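# Place phone on comic and laptop on its stand

## Task

Put the phone down so it lies flat and entirely on top of the comic book. Put the closed laptop on the laptop stand with its top face upward and one of its long edges resting against the stand's lips. At the end, neither gripper may be in contact with the phone or the laptop.

## Robot and tools

Robot: two arms, left_arm and right_arm, each with a parallel gripper. Things may now and then be nudged, or a held part tugged, by an outside disturbance.

Scene frame (used for all positions and offsets): origin at table-top height, halfway between the nominal arm bases. +x points out over the table, +z points up, and left_arm sits on the +y side. Arm names do not match image sides. The real bases sit somewhat off their nominal spots; a BASES line, when present, gives their calibrated places. Each gripper's fingers point along its own +z and open and close along its own y. end_effector_position (metres) is the spot between the finger pads, roughly 1 cm behind the tips. end_effector_quat_wxyz is its orientation. Printed positions can be off, more so at long reach.

execute_actions(actions, cameras): actions is a list of actions. Each action is a list of 1 to 15 rows, and each row lasts one control step (1/30 s). With fewer than 15 rows, the final row repeats until 15 steps pass. Every row holds 14 numbers in [-1, 1]: left_arm dx, dy, dz, rx, ry, rz, opening, then right_arm in the same order. Always send all 14, even if one arm stays still. dx to rz are offsets, not poses, measured along scene axes from that arm's Hand target as it was when the action started. Every row counts from that same start, not from the row before. The next action starts from the new Hand target, so sending the same offset again moves further. Scale: 1.0 equals 0.6 m, or 180 degrees for rotation. rx, ry, rz form one rotation vector, turning about the Hand target's position. A translation longer than 1.0 may be shortened along its direction. Opening is absolute: +1 fully open (0.094 m), -1 closed. Six zeros re-command an arm at its current Hand target. A 0 opening is a real command, so resend the present opening to keep a gripper unchanged. An empty list just returns state and images. cameras chooses images: omitted, null or ["all"] gives all; [] gives none; unknown names invalidate the call.

move(target, speed, blend, opening_speed, blocking, cameras): target is one 14-number row laid out as above, or a list of up to 15 such rows that differ only in pose offsets. All offsets in every row count from the Hand targets at the move's start. Each gripper follows a straight line, turning the short way round. speed: m/s, 0.002 to 0.5, default 0.25 (turn rate up to twice that in rad/s); one value, or one per target. blend: metres of corner rounding per target, default 0 (stop at each). opening_speed: at least 0.2 per second on the -1 to +1 scale; without it the opening is sent at once. Paths last 0.5 s minimum and are cut at 10 s. No collision avoidance; faster moves lag, stray and strike harder, and aiming far past a contact presses harder. blocking=false returns after about 0.5 s while the move continues; call wait or stop before new actions or moves. About one action is used per 0.5 s. The result adds a move: line: done (within 10 mm and 2 degrees), off_target, moving, held (a check withheld the step or the clearance check ended the move) or fault; limits=paced means a clipped pose, limits=held means withheld steps. Arms not named there are done. Done says nothing about contact.

wait(seconds): 0 to 10; arms keep their last command, a running move continues. stop(): brakes a running move; it needs braking room.

zoom_image(camera, region): camera is cam_head_left or cam_head_right (both 896x504); region [x0, y0, x1, y1] in pixels from the top-left, at most 504 by 504, on that camera's latest image.

finished_scene(scene): scene number 1 or 2. The first call only asks for a check; the second, in a later reply, ends the scene irreversibly.

Controller behaviour: each step the commanded pose is clipped to within 100 mm and 20 degrees of the measured pose. Hand target in the result is normally the last (clipped) command, and new offsets count from it, so it may lag what you asked; command the remainder from it. Friction and weight can leave a free gripper about 1 cm off. An arm blocked by an object keeps pushing until commanded back past its gripper. A "pose unreachable" line names an arm whose command was withheld, often by the clearance check, which does not stop grippers or wrist cameras hitting each other. Near the first joint's axis, small gripper motions can swing the whole arm.

Gripping: grip_measured uses the opening scale; empty it reads up to 1.6 mm wide; squeezing a hard part reads up to about 3 mm (0.064) under its width. Commanding about 0.11 below the first-touch reading gives full force (roughly 50 to 62 N per pad). Release by commanding well above grip_measured. grip_effort_nm is motor effort (negative closes), not pad force, with offset and friction residue. Joint torques follow the joint order, include arm weight, and joints 3 and 4 wrap at ±28 N m.

Joint ranges (rad): waist -2.880 to 2.880, shoulder 0 to 3.142, elbow 0 to 3.019 (straight 2.964), wrist pitch -1.693 to 1.571, wrist yaw -1.571 to 1.571, wrist roll -2.094 to 2.094.

Heat: holding loads, stretching out or pushing at unreachable poses heats motors. MOTOR HOT appears at 85 °C; at 100 °C an OVER-TEMPERATURE FAULT drops that arm for 30 to 60 s or more, possibly without warning.

Timing: the simulation keeps running while you think and write; idle arms hold their last command.

Avoid: dropping or releasing moving objects, slamming, hard hits and heavy pushes, arm-to-arm collisions (these can end the scene as failed), and anything falling or being left off the table. Finish with both grippers clear of the phone and laptop.

Each tool is called after ">>>" by a JSON object that holds its "method" and its "body".

## Session

>>> {"method": "execute_actions", "body": {"actions": []}}

Scene clock: 0.00 s.
left_arm: end_effector_position=(+0.4936, +0.7722, +0.2723) grip_measured=+1.000 grip_effort_nm=n/a end_effector_quat_wxyz=(+0.538, +0.343, +0.763, +0.102) | right_arm: end_effector_position=(+0.0820, -0.5476, +0.1551) grip_measured=+1.000 grip_effort_nm=n/a end_effector_quat_wxyz=(-0.018, +0.931, +0.365, +0.017)
Joint positions: left_arm=[1.045 1.959 1.826 -0.901 1.086 1.589 0.094] | right_arm=[-1.159 1.068 0.818 -1.355 -0.035 1.239 0.094]
Joint velocities: left_arm=[-0.005 -0.024 0.012 -0.002 -0.066 0.007 0] | right_arm=[-0.015 -0.005 -0.002 -0.002 0.037 0.022 0]
Joint torques (N m): no reading
Motor temperatures (°C): left_arm=[23 25 27 24 28 25 28] | right_arm=[27 30 27 25 24 24 25]
Heat: left arm: hottest wrist yaw 28 °C; right arm: hottest shoulder 30 °C.
Hand target: left_arm +0.4958, +0.7761, +0.2941; +0.539, +0.352, +0.755, +0.121 | right_arm +0.0853, -0.5549, +0.1634; -0.006, +0.931, +0.366, +0.017
Tool commands: left_gripper/opening=+1.0 right_gripper/opening=+1.0

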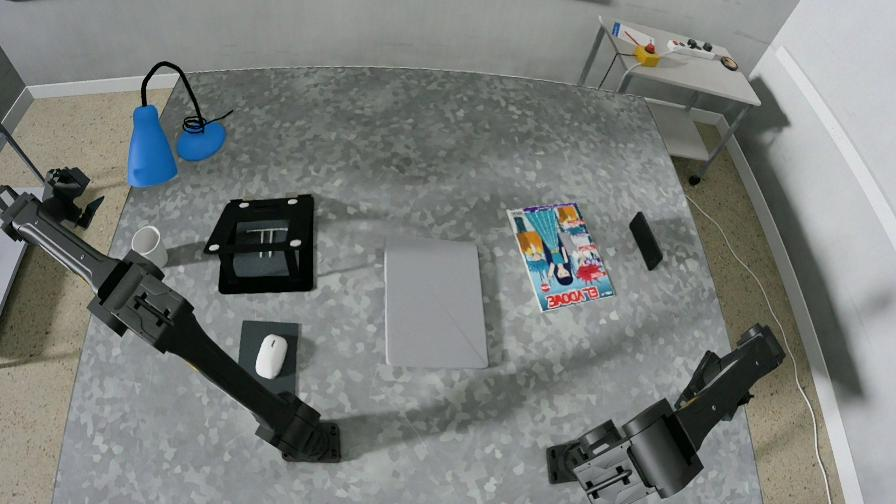

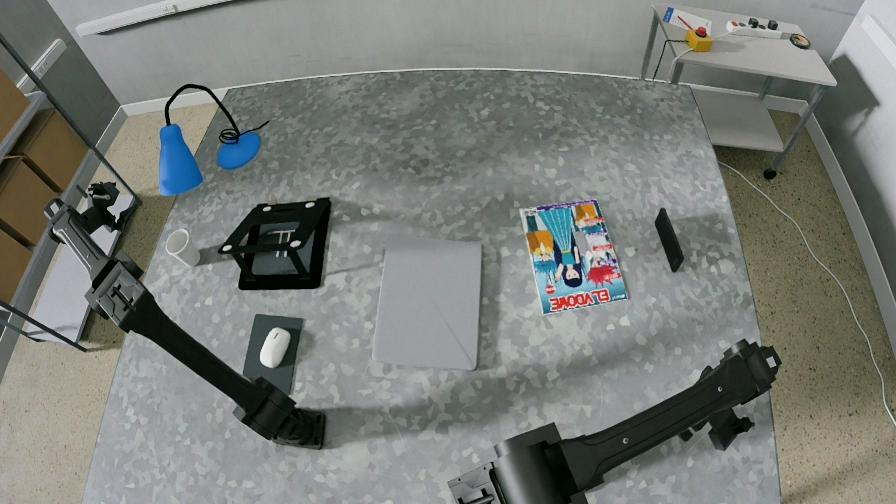

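>>> {"method": "zoom_image", "body": {"camera": "cam_head_left", "region": [190, 170, 340, 310]}}

>>> {"method": "zoom_image", "body": {"camera": "cam_head_right", "region": [210, 170, 360, 310]}}

>>> {"method": "zoom_image", "body": {"camera": "cam_head_left", "region": [490, 170, 690, 330]}}

>>> {"method": "zoom_image", "body": {"camera": "cam_head_left", "region": [360, 210, 520, 390]}}

>>> {"method": "zoom_image", "body": {"camera": "cam_head_right", "region": [600, 190, 720, 290]}}

>>> {"method": "zoom_image", "body": {"camera": "cam_head_right", "region": [350, 210, 520, 390]}}

Scaled by 3.360.

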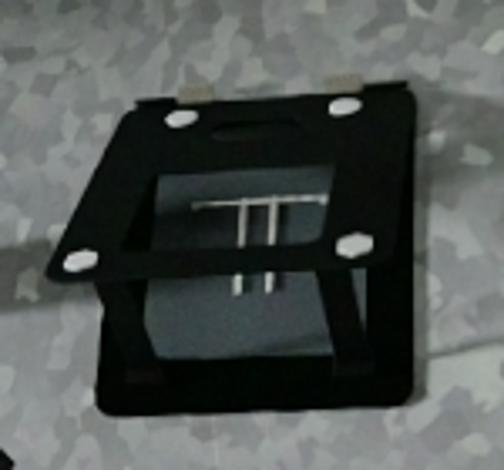

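Scaled by 3.360.

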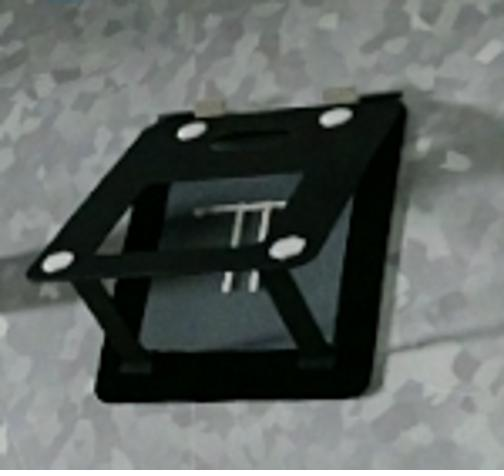

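Scaled by 2.520.

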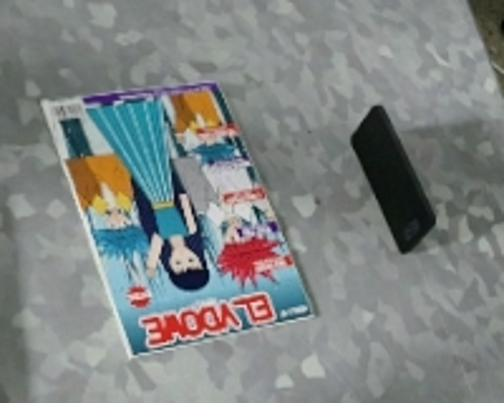

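Scaled by 2.800.

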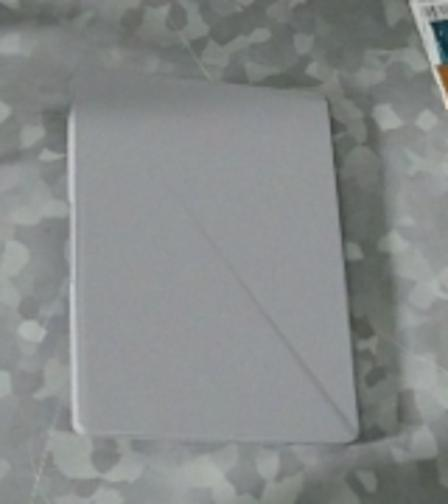

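Scaled by 4.200.

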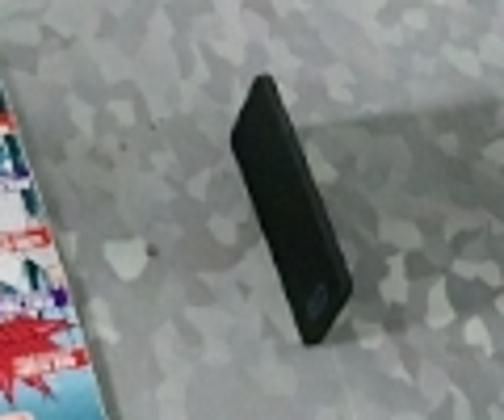

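Scaled by 2.800.

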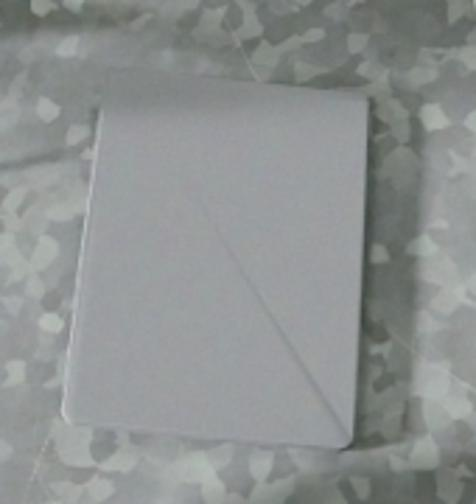

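>>> {"method": "zoom_image", "body": {"camera": "cam_head_left", "region": [0, 150, 200, 350]}}

>>> {"method": "zoom_image", "body": {"camera": "cam_head_left", "region": [540, 310, 800, 504]}}

>>> {"method": "zoom_image", "body": {"camera": "cam_head_right", "region": [440, 320, 800, 504]}}

Scaled by 2.520.

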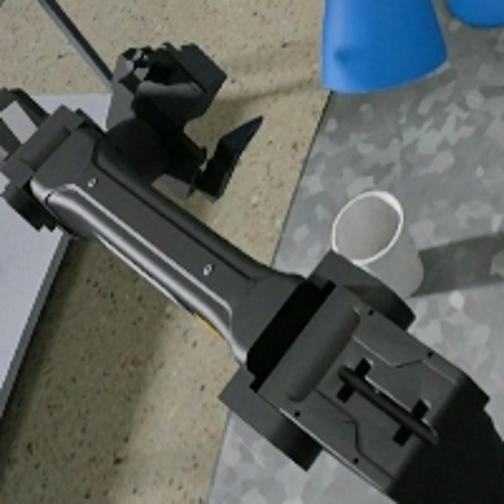

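Scaled by 1.938.

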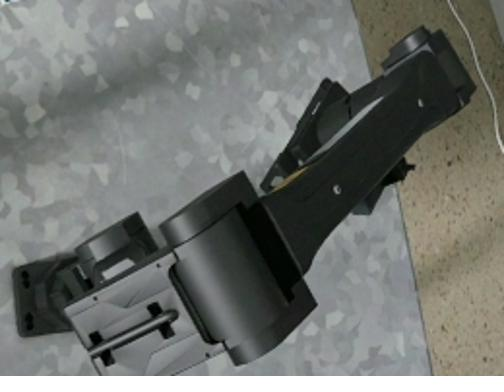

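Scaled by 1.400.

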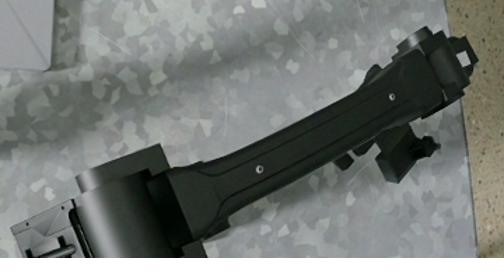

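>>> {"method": "move", "body": {"target": [-0.3097, -0.71, -0.0735, -0.084, 0.374, 0.245, 1, 0.441, 0.425, -0.0223, 0, 0, 0.761, 1], "speed": 0.35}}

Scene clock: 54.97 s.
left_arm: end_effector_position=(+0.3122, +0.3587, +0.2473) grip_measured=+1.000 grip_effort_nm=0.022 end_effector_quat_wxyz=(+0.006, -0.004, +1.000, +0.006) | right_arm: end_effector_position=(+0.3274, -0.3026, +0.1333) grip_measured=+1.000 grip_effort_nm=-0.022 end_effector_quat_wxyz=(-0.044, +0.010, +0.999, +0.005)
Joint positions: left_arm=[0.363 1.117 1.097 -1.534 -0.007 0.383 0.094] | right_arm=[0.015 1.391 1.024 -1.291 -0.013 0.039 0.094]
Joint velocities: left_arm=[-0.024 -0.005 0.007 -0.007 -0.037 0.022 0] | right_arm=[-0.005 -0.015 0.002 0.002 -0.066 0.022 0]
Joint torques (N m): left_arm=[-2.67 -9.64 9.61 -0.17 -0.12 -0.11] | right_arm=[1.2 -10.34 11.85 0.23 0.04 0.07]
Motor temperatures (°C): left_arm=[23 28 32 24 28 24 27] | right_arm=[27 31 35 25 24 24 25]
Heat: left arm: hottest elbow 32 °C; right arm: hottest elbow 35 °C.
Hand target: left_arm +0.3070, +0.3525, +0.2483; +0.005, -0.002, +1.000, +0.007 | right_arm +0.3521, -0.2988, +0.1444; -0.024, +0.001, +1.000, +0.006
Off the commanded pose: left_arm 0.009 m, 1 deg | right_arm 0.028 m, 3 deg.
move: off_target (right_arm)

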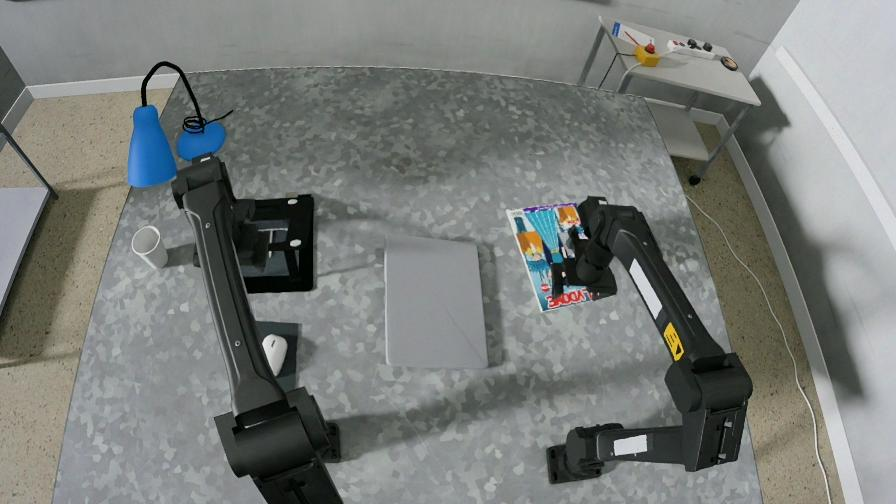

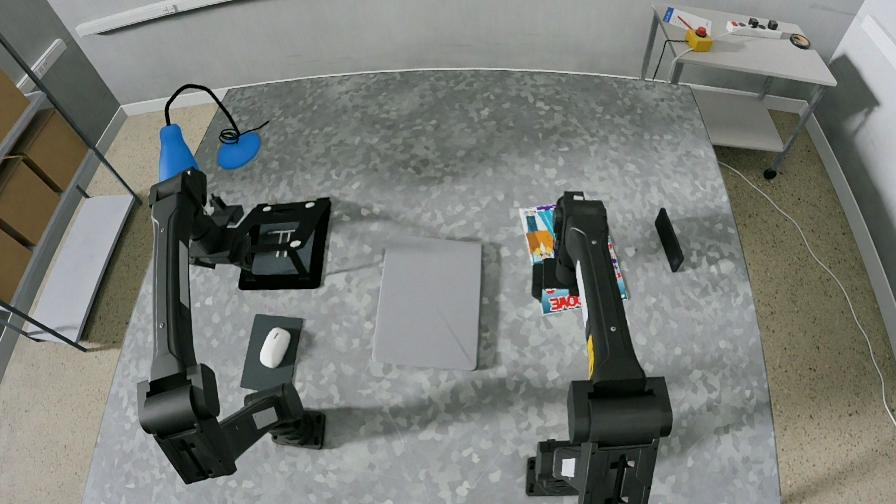

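>>> {"method": "zoom_image", "body": {"camera": "cam_head_left", "region": [500, 180, 660, 320]}}

>>> {"method": "zoom_image", "body": {"camera": "cam_head_right", "region": [500, 180, 660, 320]}}

>>> {"method": "zoom_image", "body": {"camera": "cam_head_left", "region": [160, 150, 320, 310]}}

>>> {"method": "zoom_image", "body": {"camera": "cam_head_right", "region": [150, 160, 310, 300]}}

Scaled by 3.150.

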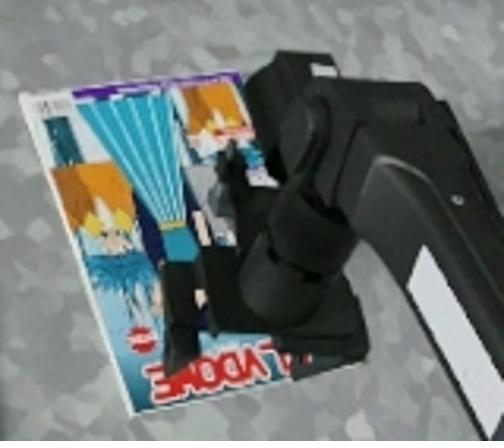

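Scaled by 3.150.

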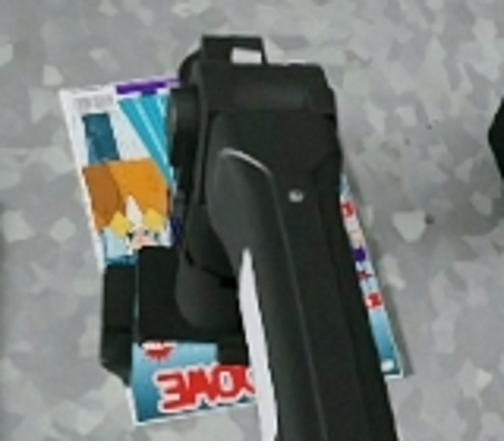

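Scaled by 3.150.

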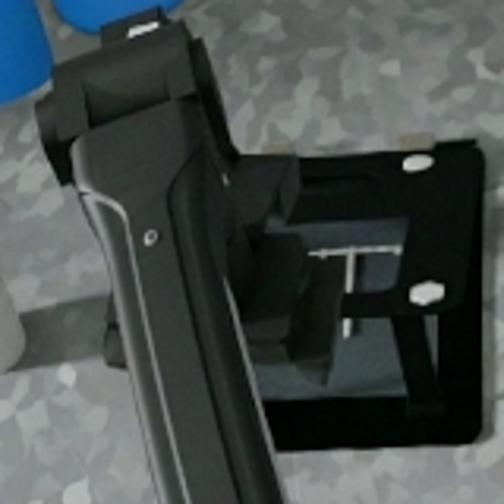

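Scaled by 3.150.

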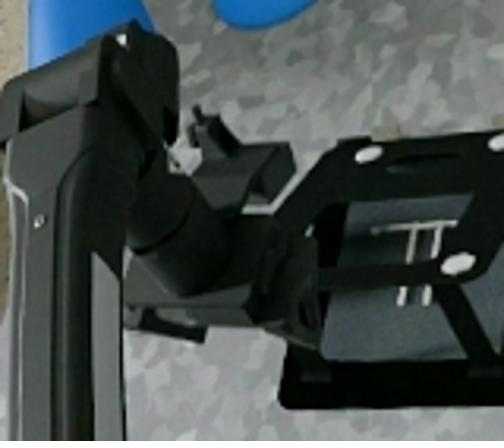

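>>> {"method": "move", "body": {"target": [0,0,0,0,0,0, 1, 0.247, -0.285, 0.093, 0, 0, 0.055, 1], "speed": 0.3}}

>>> {"method": "zoom_image", "body": {"camera": "cam_head_left", "region": [560, 160, 720, 300]}}

>>> {"method": "zoom_image", "body": {"camera": "cam_head_right", "region": [580, 160, 740, 300]}}

Scene clock: 75.17 s.
left_arm: end_effector_position=(+0.3121, +0.3587, +0.2473) grip_measured=+1.000 grip_effort_nm=0.017 end_effector_quat_wxyz=(+0.006, -0.005, +1.000, +0.006) | right_arm: end_effector_position=(+0.4826, -0.4652, +0.1947) grip_measured=+1.000 grip_effort_nm=-0.022 end_effector_quat_wxyz=(-0.031, -0.083, +0.996, +0.005)
Joint positions: left_arm=[0.363 1.117 1.097 -1.535 -0.007 0.382 0.094] | right_arm=[-0.292 1.788 1.668 -1.513 0.012 -0.452 0.094]
Joint velocities: left_arm=[-0.024 0.005 -0.007 -0.007 -0.007 -0.037 0] | right_arm=[-0.015 -0.005 0.012 0.007 0.022 -0.037 0]
Joint torques (N m): left_arm=[-2.67 -10.11 9.44 -0.05 -0.12 -0.08] | right_arm=[0.21 -17.73 12.6 -0.32 -0.04 0.1]
Motor temperatures (°C): left_arm=[23 28 32 24 27 24 27] | right_arm=[27 31 36 25 24 23 25]
Heat: left arm: hottest elbow 32 °C; right arm: hottest elbow 36 °C.
Hand target: left_arm +0.3070, +0.3525, +0.2483; +0.004, -0.002, +1.000, +0.007 | right_arm +0.4996, -0.4719, +0.2008; -0.022, -0.085, +0.996, +0.003
Off the commanded pose: left_arm 0.008 m, 0 deg | right_arm 0.019 m, 1 deg.
move: off_target (right_arm)

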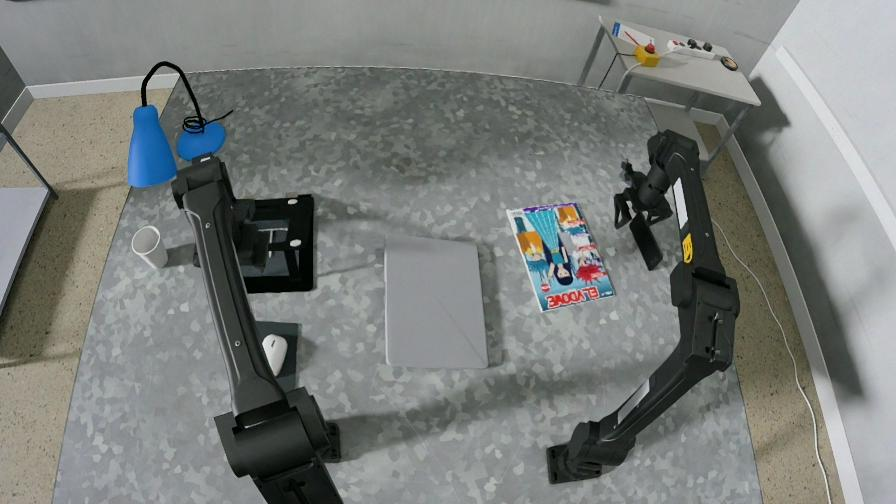

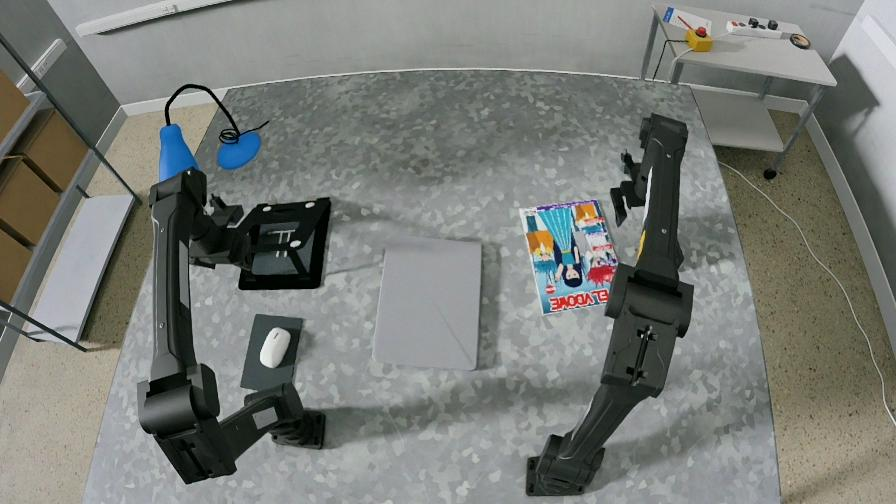

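Scaled by 3.150.

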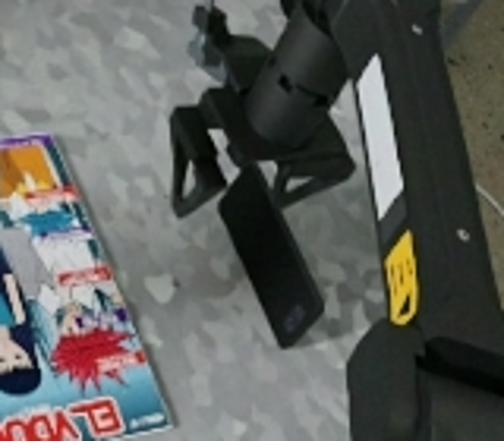

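Scaled by 3.150.

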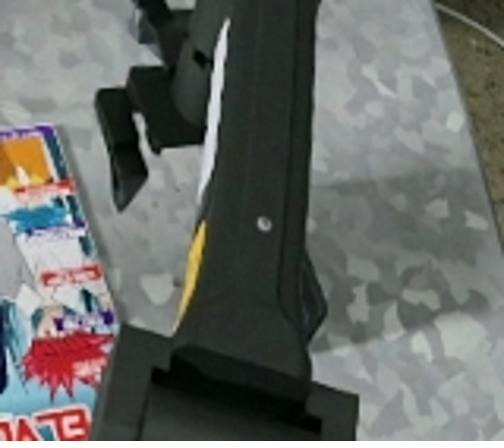

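>>> {"method": "move", "body": {"target": [0,0,0,0,0,0, 1, 0.045, -0.107, -0.12, 0, 0, 0, 1], "speed": 0.2}}

>>> {"method": "zoom_image", "body": {"camera": "cam_head_left", "region": [600, 180, 700, 280]}}

>>> {"method": "zoom_image", "body": {"camera": "cam_head_right", "region": [620, 180, 720, 280]}}

Scene clock: 83.10 s.
left_arm: end_effector_position=(+0.3121, +0.3587, +0.2473) grip_measured=+1.000 grip_effort_nm=0.022 end_effector_quat_wxyz=(+0.006, -0.005, +1.000, +0.006) | right_arm: end_effector_position=(+0.5054, -0.5278, +0.1211) grip_measured=+1.000 grip_effort_nm=-0.022 end_effector_quat_wxyz=(-0.041, -0.083, +0.996, +0.012)
Joint positions: left_arm=[0.363 1.117 1.097 -1.535 -0.007 0.382 0.094] | right_arm=[-0.385 1.951 1.711 -1.414 0.015 -0.544 0.094]
Joint velocities: left_arm=[-0.005 0.005 0.007 -0.022 0.007 0.022 0] | right_arm=[-0.005 0.005 -0.007 -0.002 -0.081 -0.022 0]
Joint torques (N m): left_arm=[-2.61 -9.82 9.44 0.05 -0.14 -0.07] | right_arm=[0.32 -20.66 12.14 0.2 0.01 0.12]
Motor temperatures (°C): left_arm=[23 28 32 24 27 24 27] | right_arm=[27 32 37 25 24 23 25]
Heat: left arm: hottest elbow 32 °C; right arm: hottest elbow 37 °C.
Hand target: left_arm +0.3070, +0.3525, +0.2483; +0.004, -0.002, +1.000, +0.007 | right_arm +0.5249, -0.5373, +0.1289; -0.022, -0.085, +0.996, +0.003
Off the commanded pose: left_arm 0.008 m, 0 deg | right_arm 0.024 m, 2 deg.
move: off_target (right_arm)

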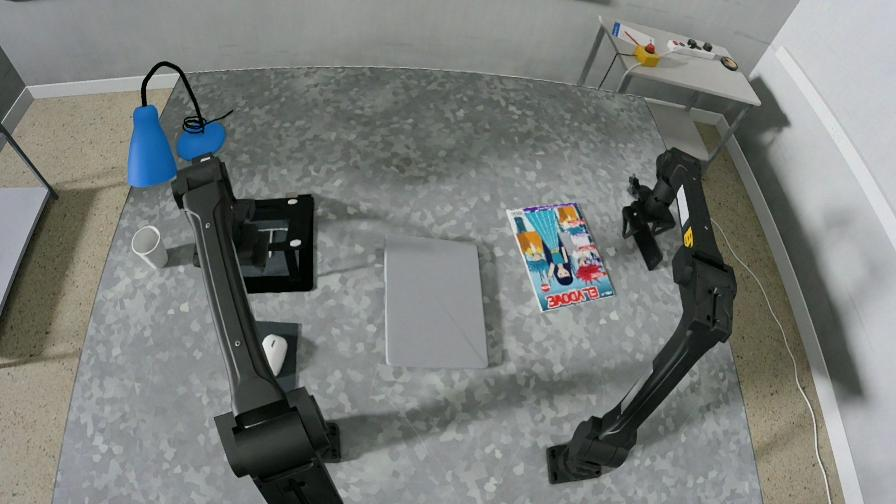

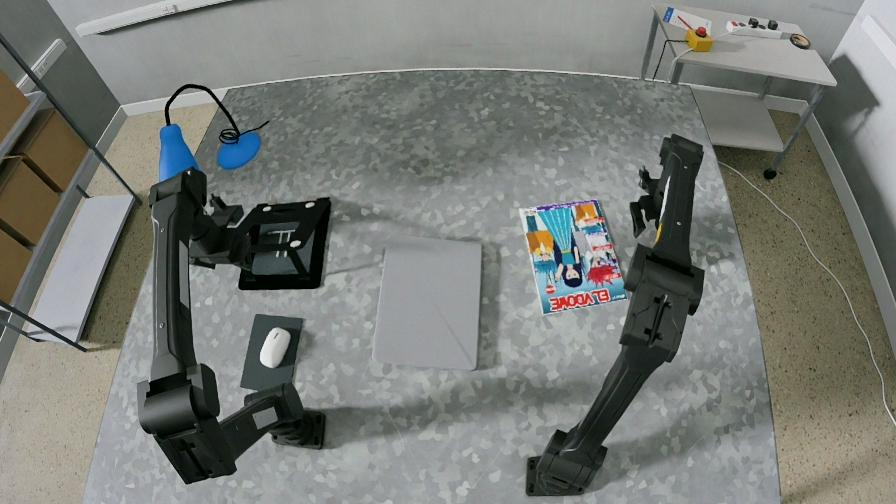

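Scaled by 5.040.

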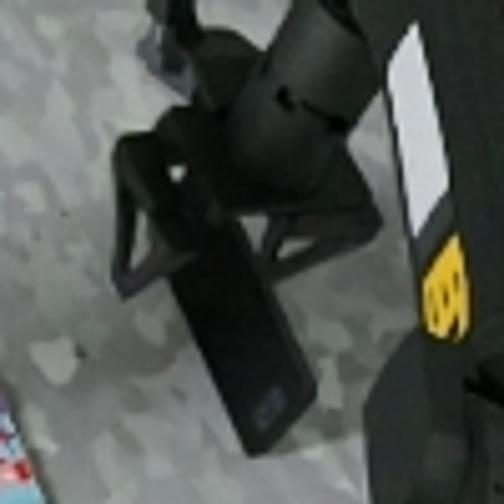

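Scaled by 5.040.

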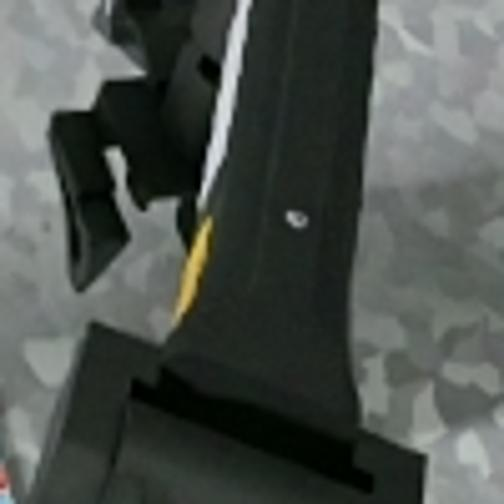

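>>> {"method": "move", "body": {"target": [0,0,0,0,0,0, 1, 0.065, -0.057, 0, 0, 0, 0, 1], "speed": 0.1}}

>>> {"method": "zoom_image", "body": {"camera": "cam_head_left", "region": [600, 180, 700, 280]}}

>>> {"method": "zoom_image", "body": {"camera": "cam_head_right", "region": [620, 180, 720, 280]}}

Scene clock: 125.30 s.
left_arm: end_effector_position=(+0.3121, +0.3587, +0.2473) grip_measured=+1.000 grip_effort_nm=0.022 end_effector_quat_wxyz=(+0.006, -0.005, +1.000, +0.006) | right_arm: end_effector_position=(+0.5511, -0.5597, +0.1274) grip_measured=+1.000 grip_effort_nm=-0.022 end_effector_quat_wxyz=(-0.028, -0.086, +0.996, +0.006)
Joint positions: left_arm=[0.363 1.117 1.097 -1.535 -0.007 0.382 0.094] | right_arm=[-0.405 2.082 1.938 -1.483 0.015 -0.572 0.094]
Joint velocities: left_arm=[-0.024 -0.015 -0.012 0.007 0.037 -0.022 0] | right_arm=[-0.005 -0.005 -0.007 -0.002 -0.037 -0.022 0]
Joint torques (N m): left_arm=[-2.67 -10.46 9.36 0.09 -0.17 -0.06] | right_arm=[-0.21 -22.01 12.53 -0.35 0.05 0.08]
Motor temperatures (°C): left_arm=[23 27 32 24 27 24 27] | right_arm=[27 36 44 25 24 23 25]
Heat: left arm: hottest elbow 32 °C; right arm: hottest elbow 44 °C.
Hand target: left_arm +0.3070, +0.3525, +0.2483; +0.004, -0.002, +1.000, +0.007 | right_arm +0.5636, -0.5722, +0.1287; -0.022, -0.085, +0.996, +0.002
Off the commanded pose: left_arm 0.008 m, 0 deg | right_arm 0.017 m, 1 deg.
move: off_target (right_arm)

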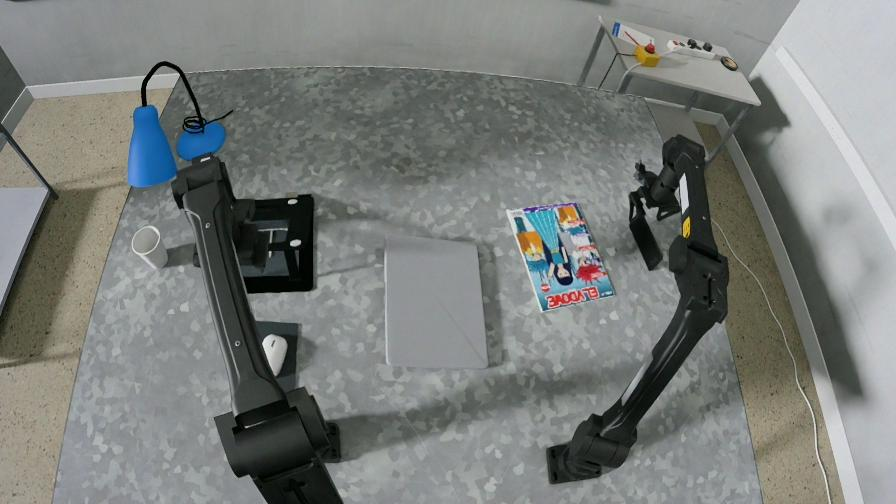

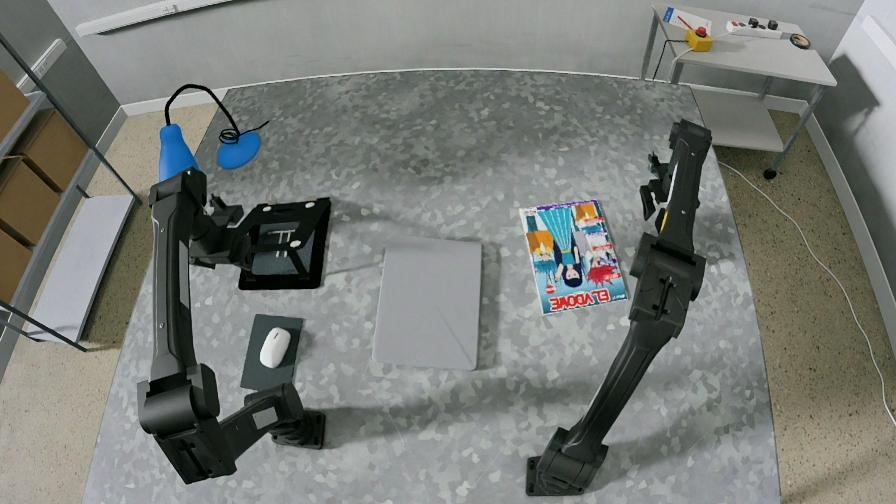

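Scaled by 5.040.

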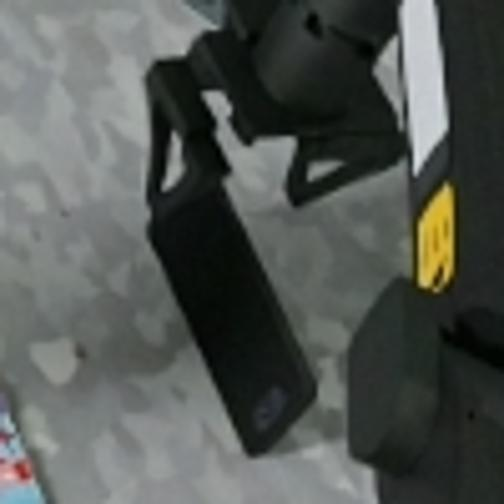

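Scaled by 5.040.

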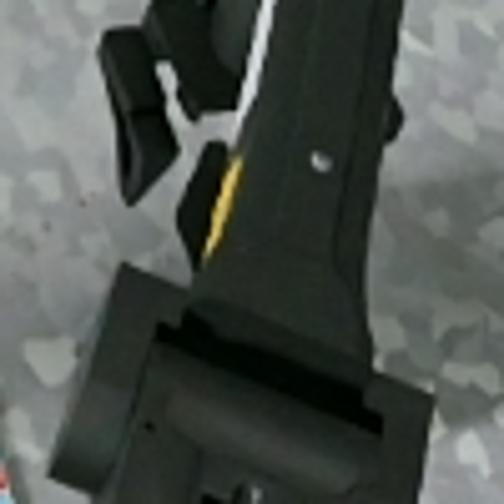

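>>> {"method": "move", "body": {"target": [0,0,0,0,0,0, 1, 0, 0, 0, 0, 0, 0, -0.9], "speed": 0.1}}

>>> {"method": "zoom_image", "body": {"camera": "cam_head_left", "region": [600, 180, 700, 280]}}

>>> {"method": "zoom_image", "body": {"camera": "cam_head_right", "region": [620, 180, 720, 280]}}

Scene clock: 134.40 s.
left_arm: end_effector_position=(+0.3121, +0.3587, +0.2473) grip_measured=+1.000 grip_effort_nm=0.022 end_effector_quat_wxyz=(+0.006, -0.005, +1.000, +0.006) | right_arm: end_effector_position=(+0.5510, -0.5597, +0.1274) grip_measured=-0.898 grip_effort_nm=-0.076 end_effector_quat_wxyz=(-0.028, -0.087, +0.996, +0.006)
Joint positions: left_arm=[0.363 1.117 1.097 -1.535 -0.007 0.382 0.094] | right_arm=[-0.405 2.082 1.938 -1.483 0.015 -0.573 0.005]
Joint velocities: left_arm=[0.005 -0.005 -0.007 -0.002 0.051 -0.007 0] | right_arm=[-0.015 -0.015 -0.002 0.007 -0.081 -0.007 -0.001]
Joint torques (N m): left_arm=[-2.96 -9.35 9.57 0.08 -0.14 -0.06] | right_arm=[-0.15 -22.12 12.52 -0.29 0.05 0.09]
Motor temperatures (°C): left_arm=[23 27 32 24 27 24 27] | right_arm=[27 35 43 25 24 23 25]
Heat: left arm: hottest elbow 32 °C; right arm: hottest elbow 43 °C.
Hand target: left_arm +0.3070, +0.3525, +0.2483; +0.004, -0.002, +1.000, +0.007 | right_arm +0.5636, -0.5722, +0.1287; -0.022, -0.085, +0.996, +0.002
Off the commanded pose: left_arm 0.008 m, 0 deg | right_arm 0.018 m, 1 deg.
move: off_target (right_arm)

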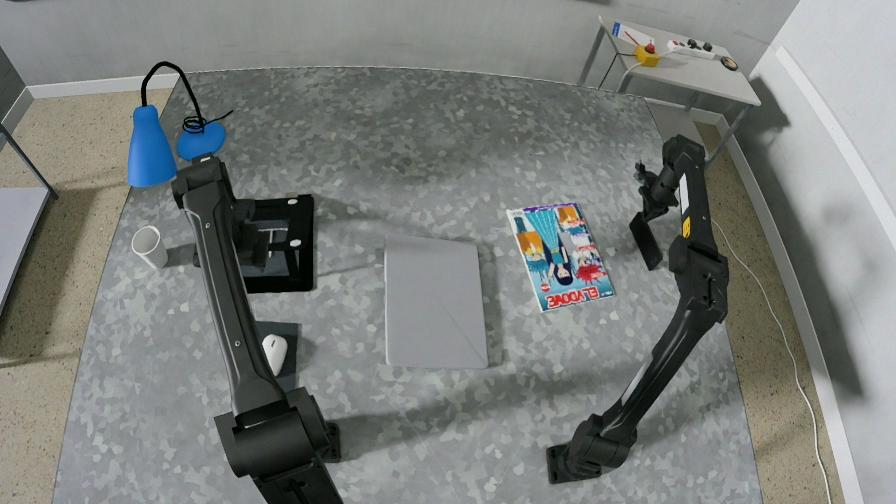

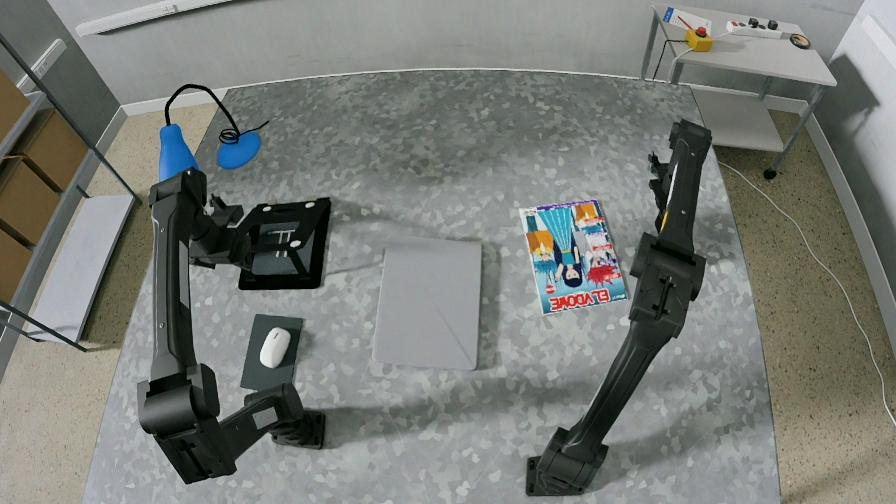

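Scaled by 5.040.

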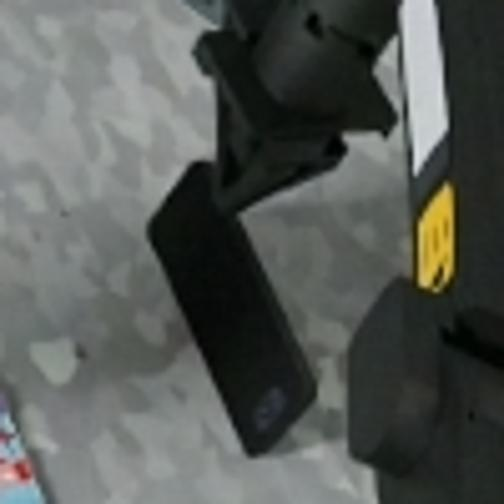

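Scaled by 5.040.

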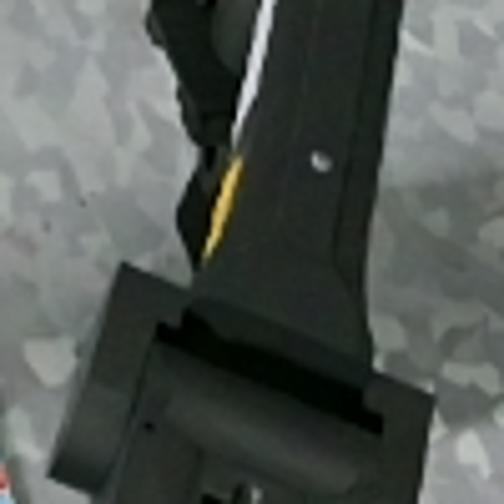

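>>> {"method": "move", "body": {"target": [0,0,0,0,0,0, 1, 0, -0.03, 0, 0, 0, 0, 1], "speed": 0.1}}

>>> {"method": "zoom_image", "body": {"camera": "cam_head_left", "region": [600, 180, 700, 280]}}

>>> {"method": "zoom_image", "body": {"camera": "cam_head_right", "region": [620, 180, 720, 280]}}

Scene clock: 152.07 s.
left_arm: end_effector_position=(+0.3121, +0.3587, +0.2473) grip_measured=+1.000 grip_effort_nm=0.017 end_effector_quat_wxyz=(+0.006, -0.005, +1.000, +0.006) | right_arm: end_effector_position=(+0.5506, -0.5781, +0.1290) grip_measured=+0.999 grip_effort_nm=0.071 end_effector_quat_wxyz=(-0.027, -0.085, +0.996, +0.006)
Joint positions: left_arm=[0.363 1.117 1.097 -1.535 -0.007 0.382 0.094] | right_arm=[-0.432 2.101 1.973 -1.497 0.015 -0.597 0.094]
Joint velocities: left_arm=[-0.015 -0.005 0.007 -0.012 0.051 0.022 0] | right_arm=[-0.015 -0.024 0.027 0.002 0.095 -0.051 0]
Joint torques (N m): left_arm=[-3.08 -9.29 9.65 0.05 -0.09 -0.03] | right_arm=[-0.15 -21.89 12.6 -0.31 0.07 0.1]
Motor temperatures (°C): left_arm=[23 26 32 24 27 24 27] | right_arm=[27 35 42 25 24 23 25]
Heat: left arm: hottest elbow 32 °C; right arm: hottest elbow 42 °C.
Hand target: left_arm +0.3070, +0.3525, +0.2483; +0.004, -0.002, +1.000, +0.007 | right_arm +0.5634, -0.5903, +0.1289; -0.022, -0.085, +0.996, +0.002
Off the commanded pose: left_arm 0.008 m, 0 deg | right_arm 0.018 m, 1 deg.
move: off_target (right_arm)

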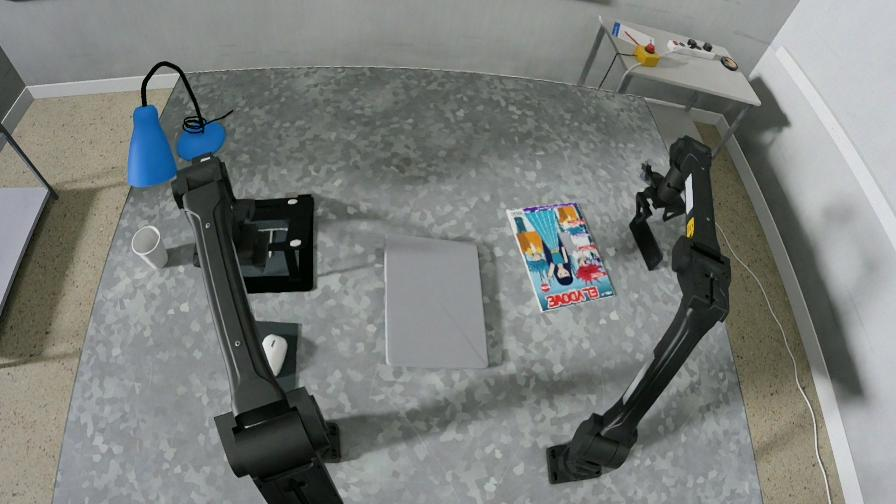

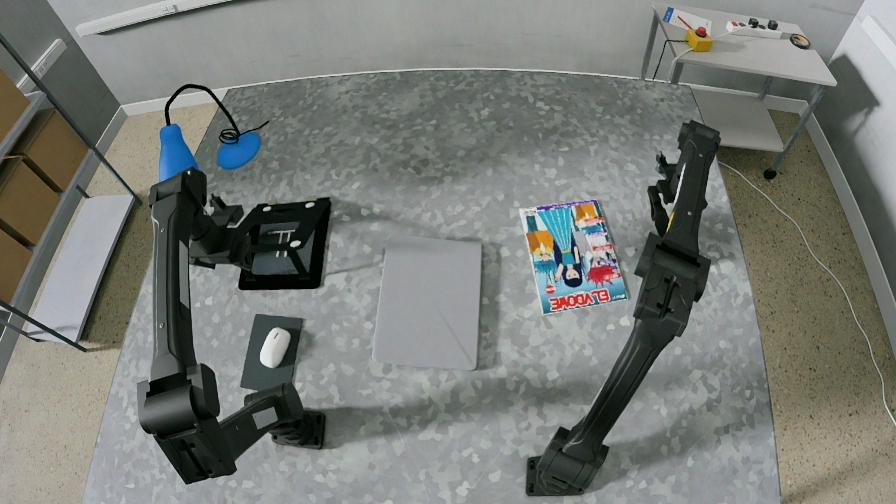

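Scaled by 5.040.

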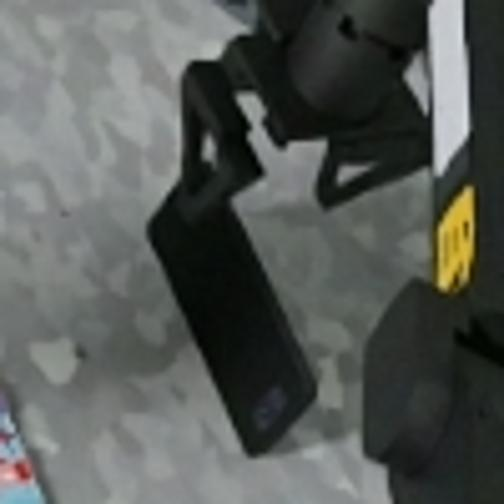

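Scaled by 5.040.

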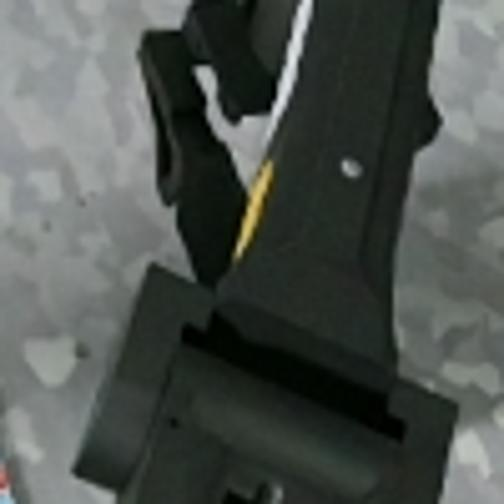

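>>> {"method": "move", "body": {"target": [[0,0,0,0,0,0, 1, 0, -0.018, 0, 0, 0, 0, 1],[0,0,0,0,0,0, 1, 0, -0.018, -0.06, 0, 0, 0, 1]], "speed": 0.1}}

>>> {"method": "zoom_image", "body": {"camera": "cam_head_left", "region": [600, 180, 700, 280]}}

>>> {"method": "zoom_image", "body": {"camera": "cam_head_right", "region": [620, 180, 720, 280]}}

Scene clock: 161.67 s.
left_arm: end_effector_position=(+0.3121, +0.3587, +0.2473) grip_measured=+1.000 grip_effort_nm=0.017 end_effector_quat_wxyz=(+0.006, -0.005, +1.000, +0.006) | right_arm: end_effector_position=(+0.5617, -0.5928, +0.1134) grip_measured=+0.999 grip_effort_nm=0.066 end_effector_quat_wxyz=(-0.013, -0.086, +0.996, -0.002)
Joint positions: left_arm=[0.363 1.117 1.097 -1.535 -0.007 0.382 0.094] | right_arm=[-0.445 2.133 1.987 -1.446 0.016 -0.613 0.094]
Joint velocities: left_arm=[0.005 -0.005 0.002 -0.002 -0.022 -0.051 0] | right_arm=[-0.005 -0.024 -0.007 -0.007 0.022 0.066 0]
Joint torques (N m): left_arm=[-2.37 -8.59 9.22 -0.02 -0.16 -0.09] | right_arm=[-0.21 -22.65 8.69 0.25 0.07 0.07]
Motor temperatures (°C): left_arm=[23 26 32 24 27 24 27] | right_arm=[27 35 44 25 24 23 25]
Heat: left arm: hottest elbow 32 °C; right arm: hottest elbow 44 °C.
Hand target: left_arm +0.3070, +0.3525, +0.2483; +0.004, -0.002, +1.000, +0.007 | right_arm +0.5626, -0.6014, +0.0929; -0.022, -0.085, +0.996, +0.002
Off the commanded pose: left_arm 0.008 m, 0 deg | right_arm 0.022 m, 1 deg.
move: off_target (right_arm)

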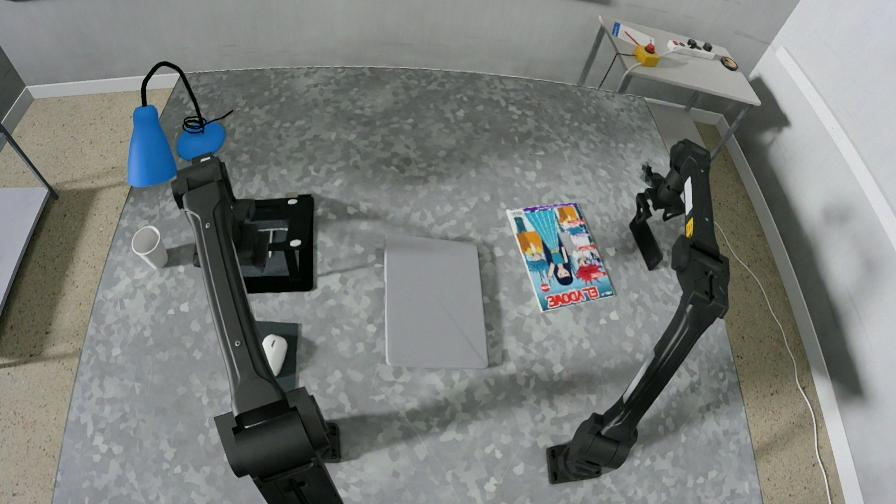

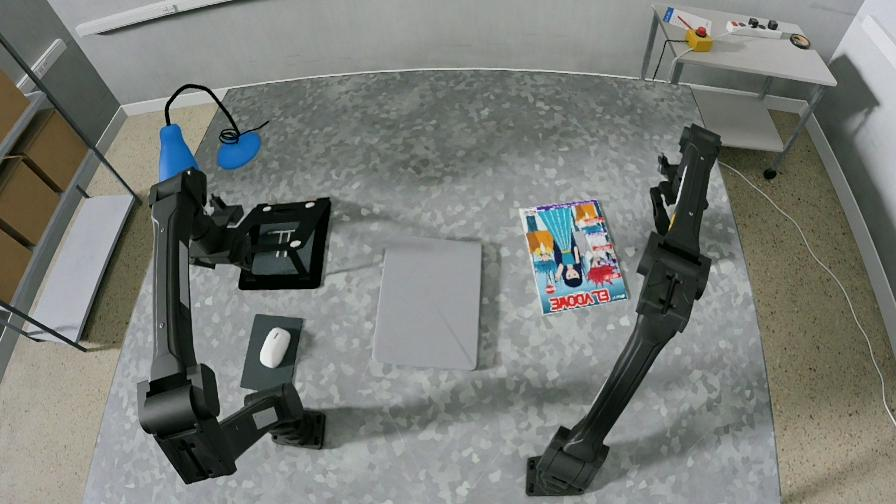

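Scaled by 5.040.

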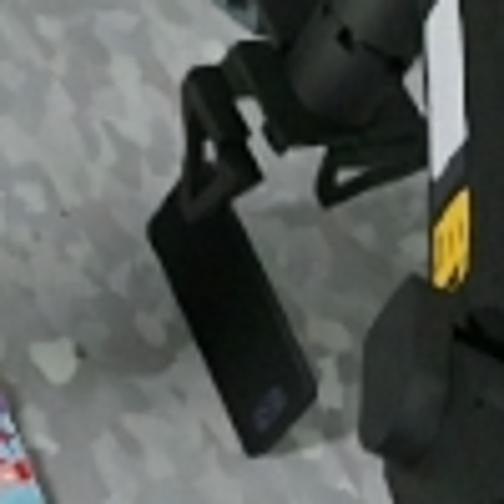

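Scaled by 5.040.

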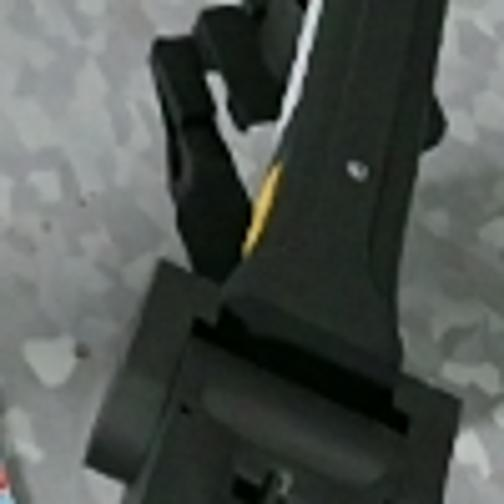

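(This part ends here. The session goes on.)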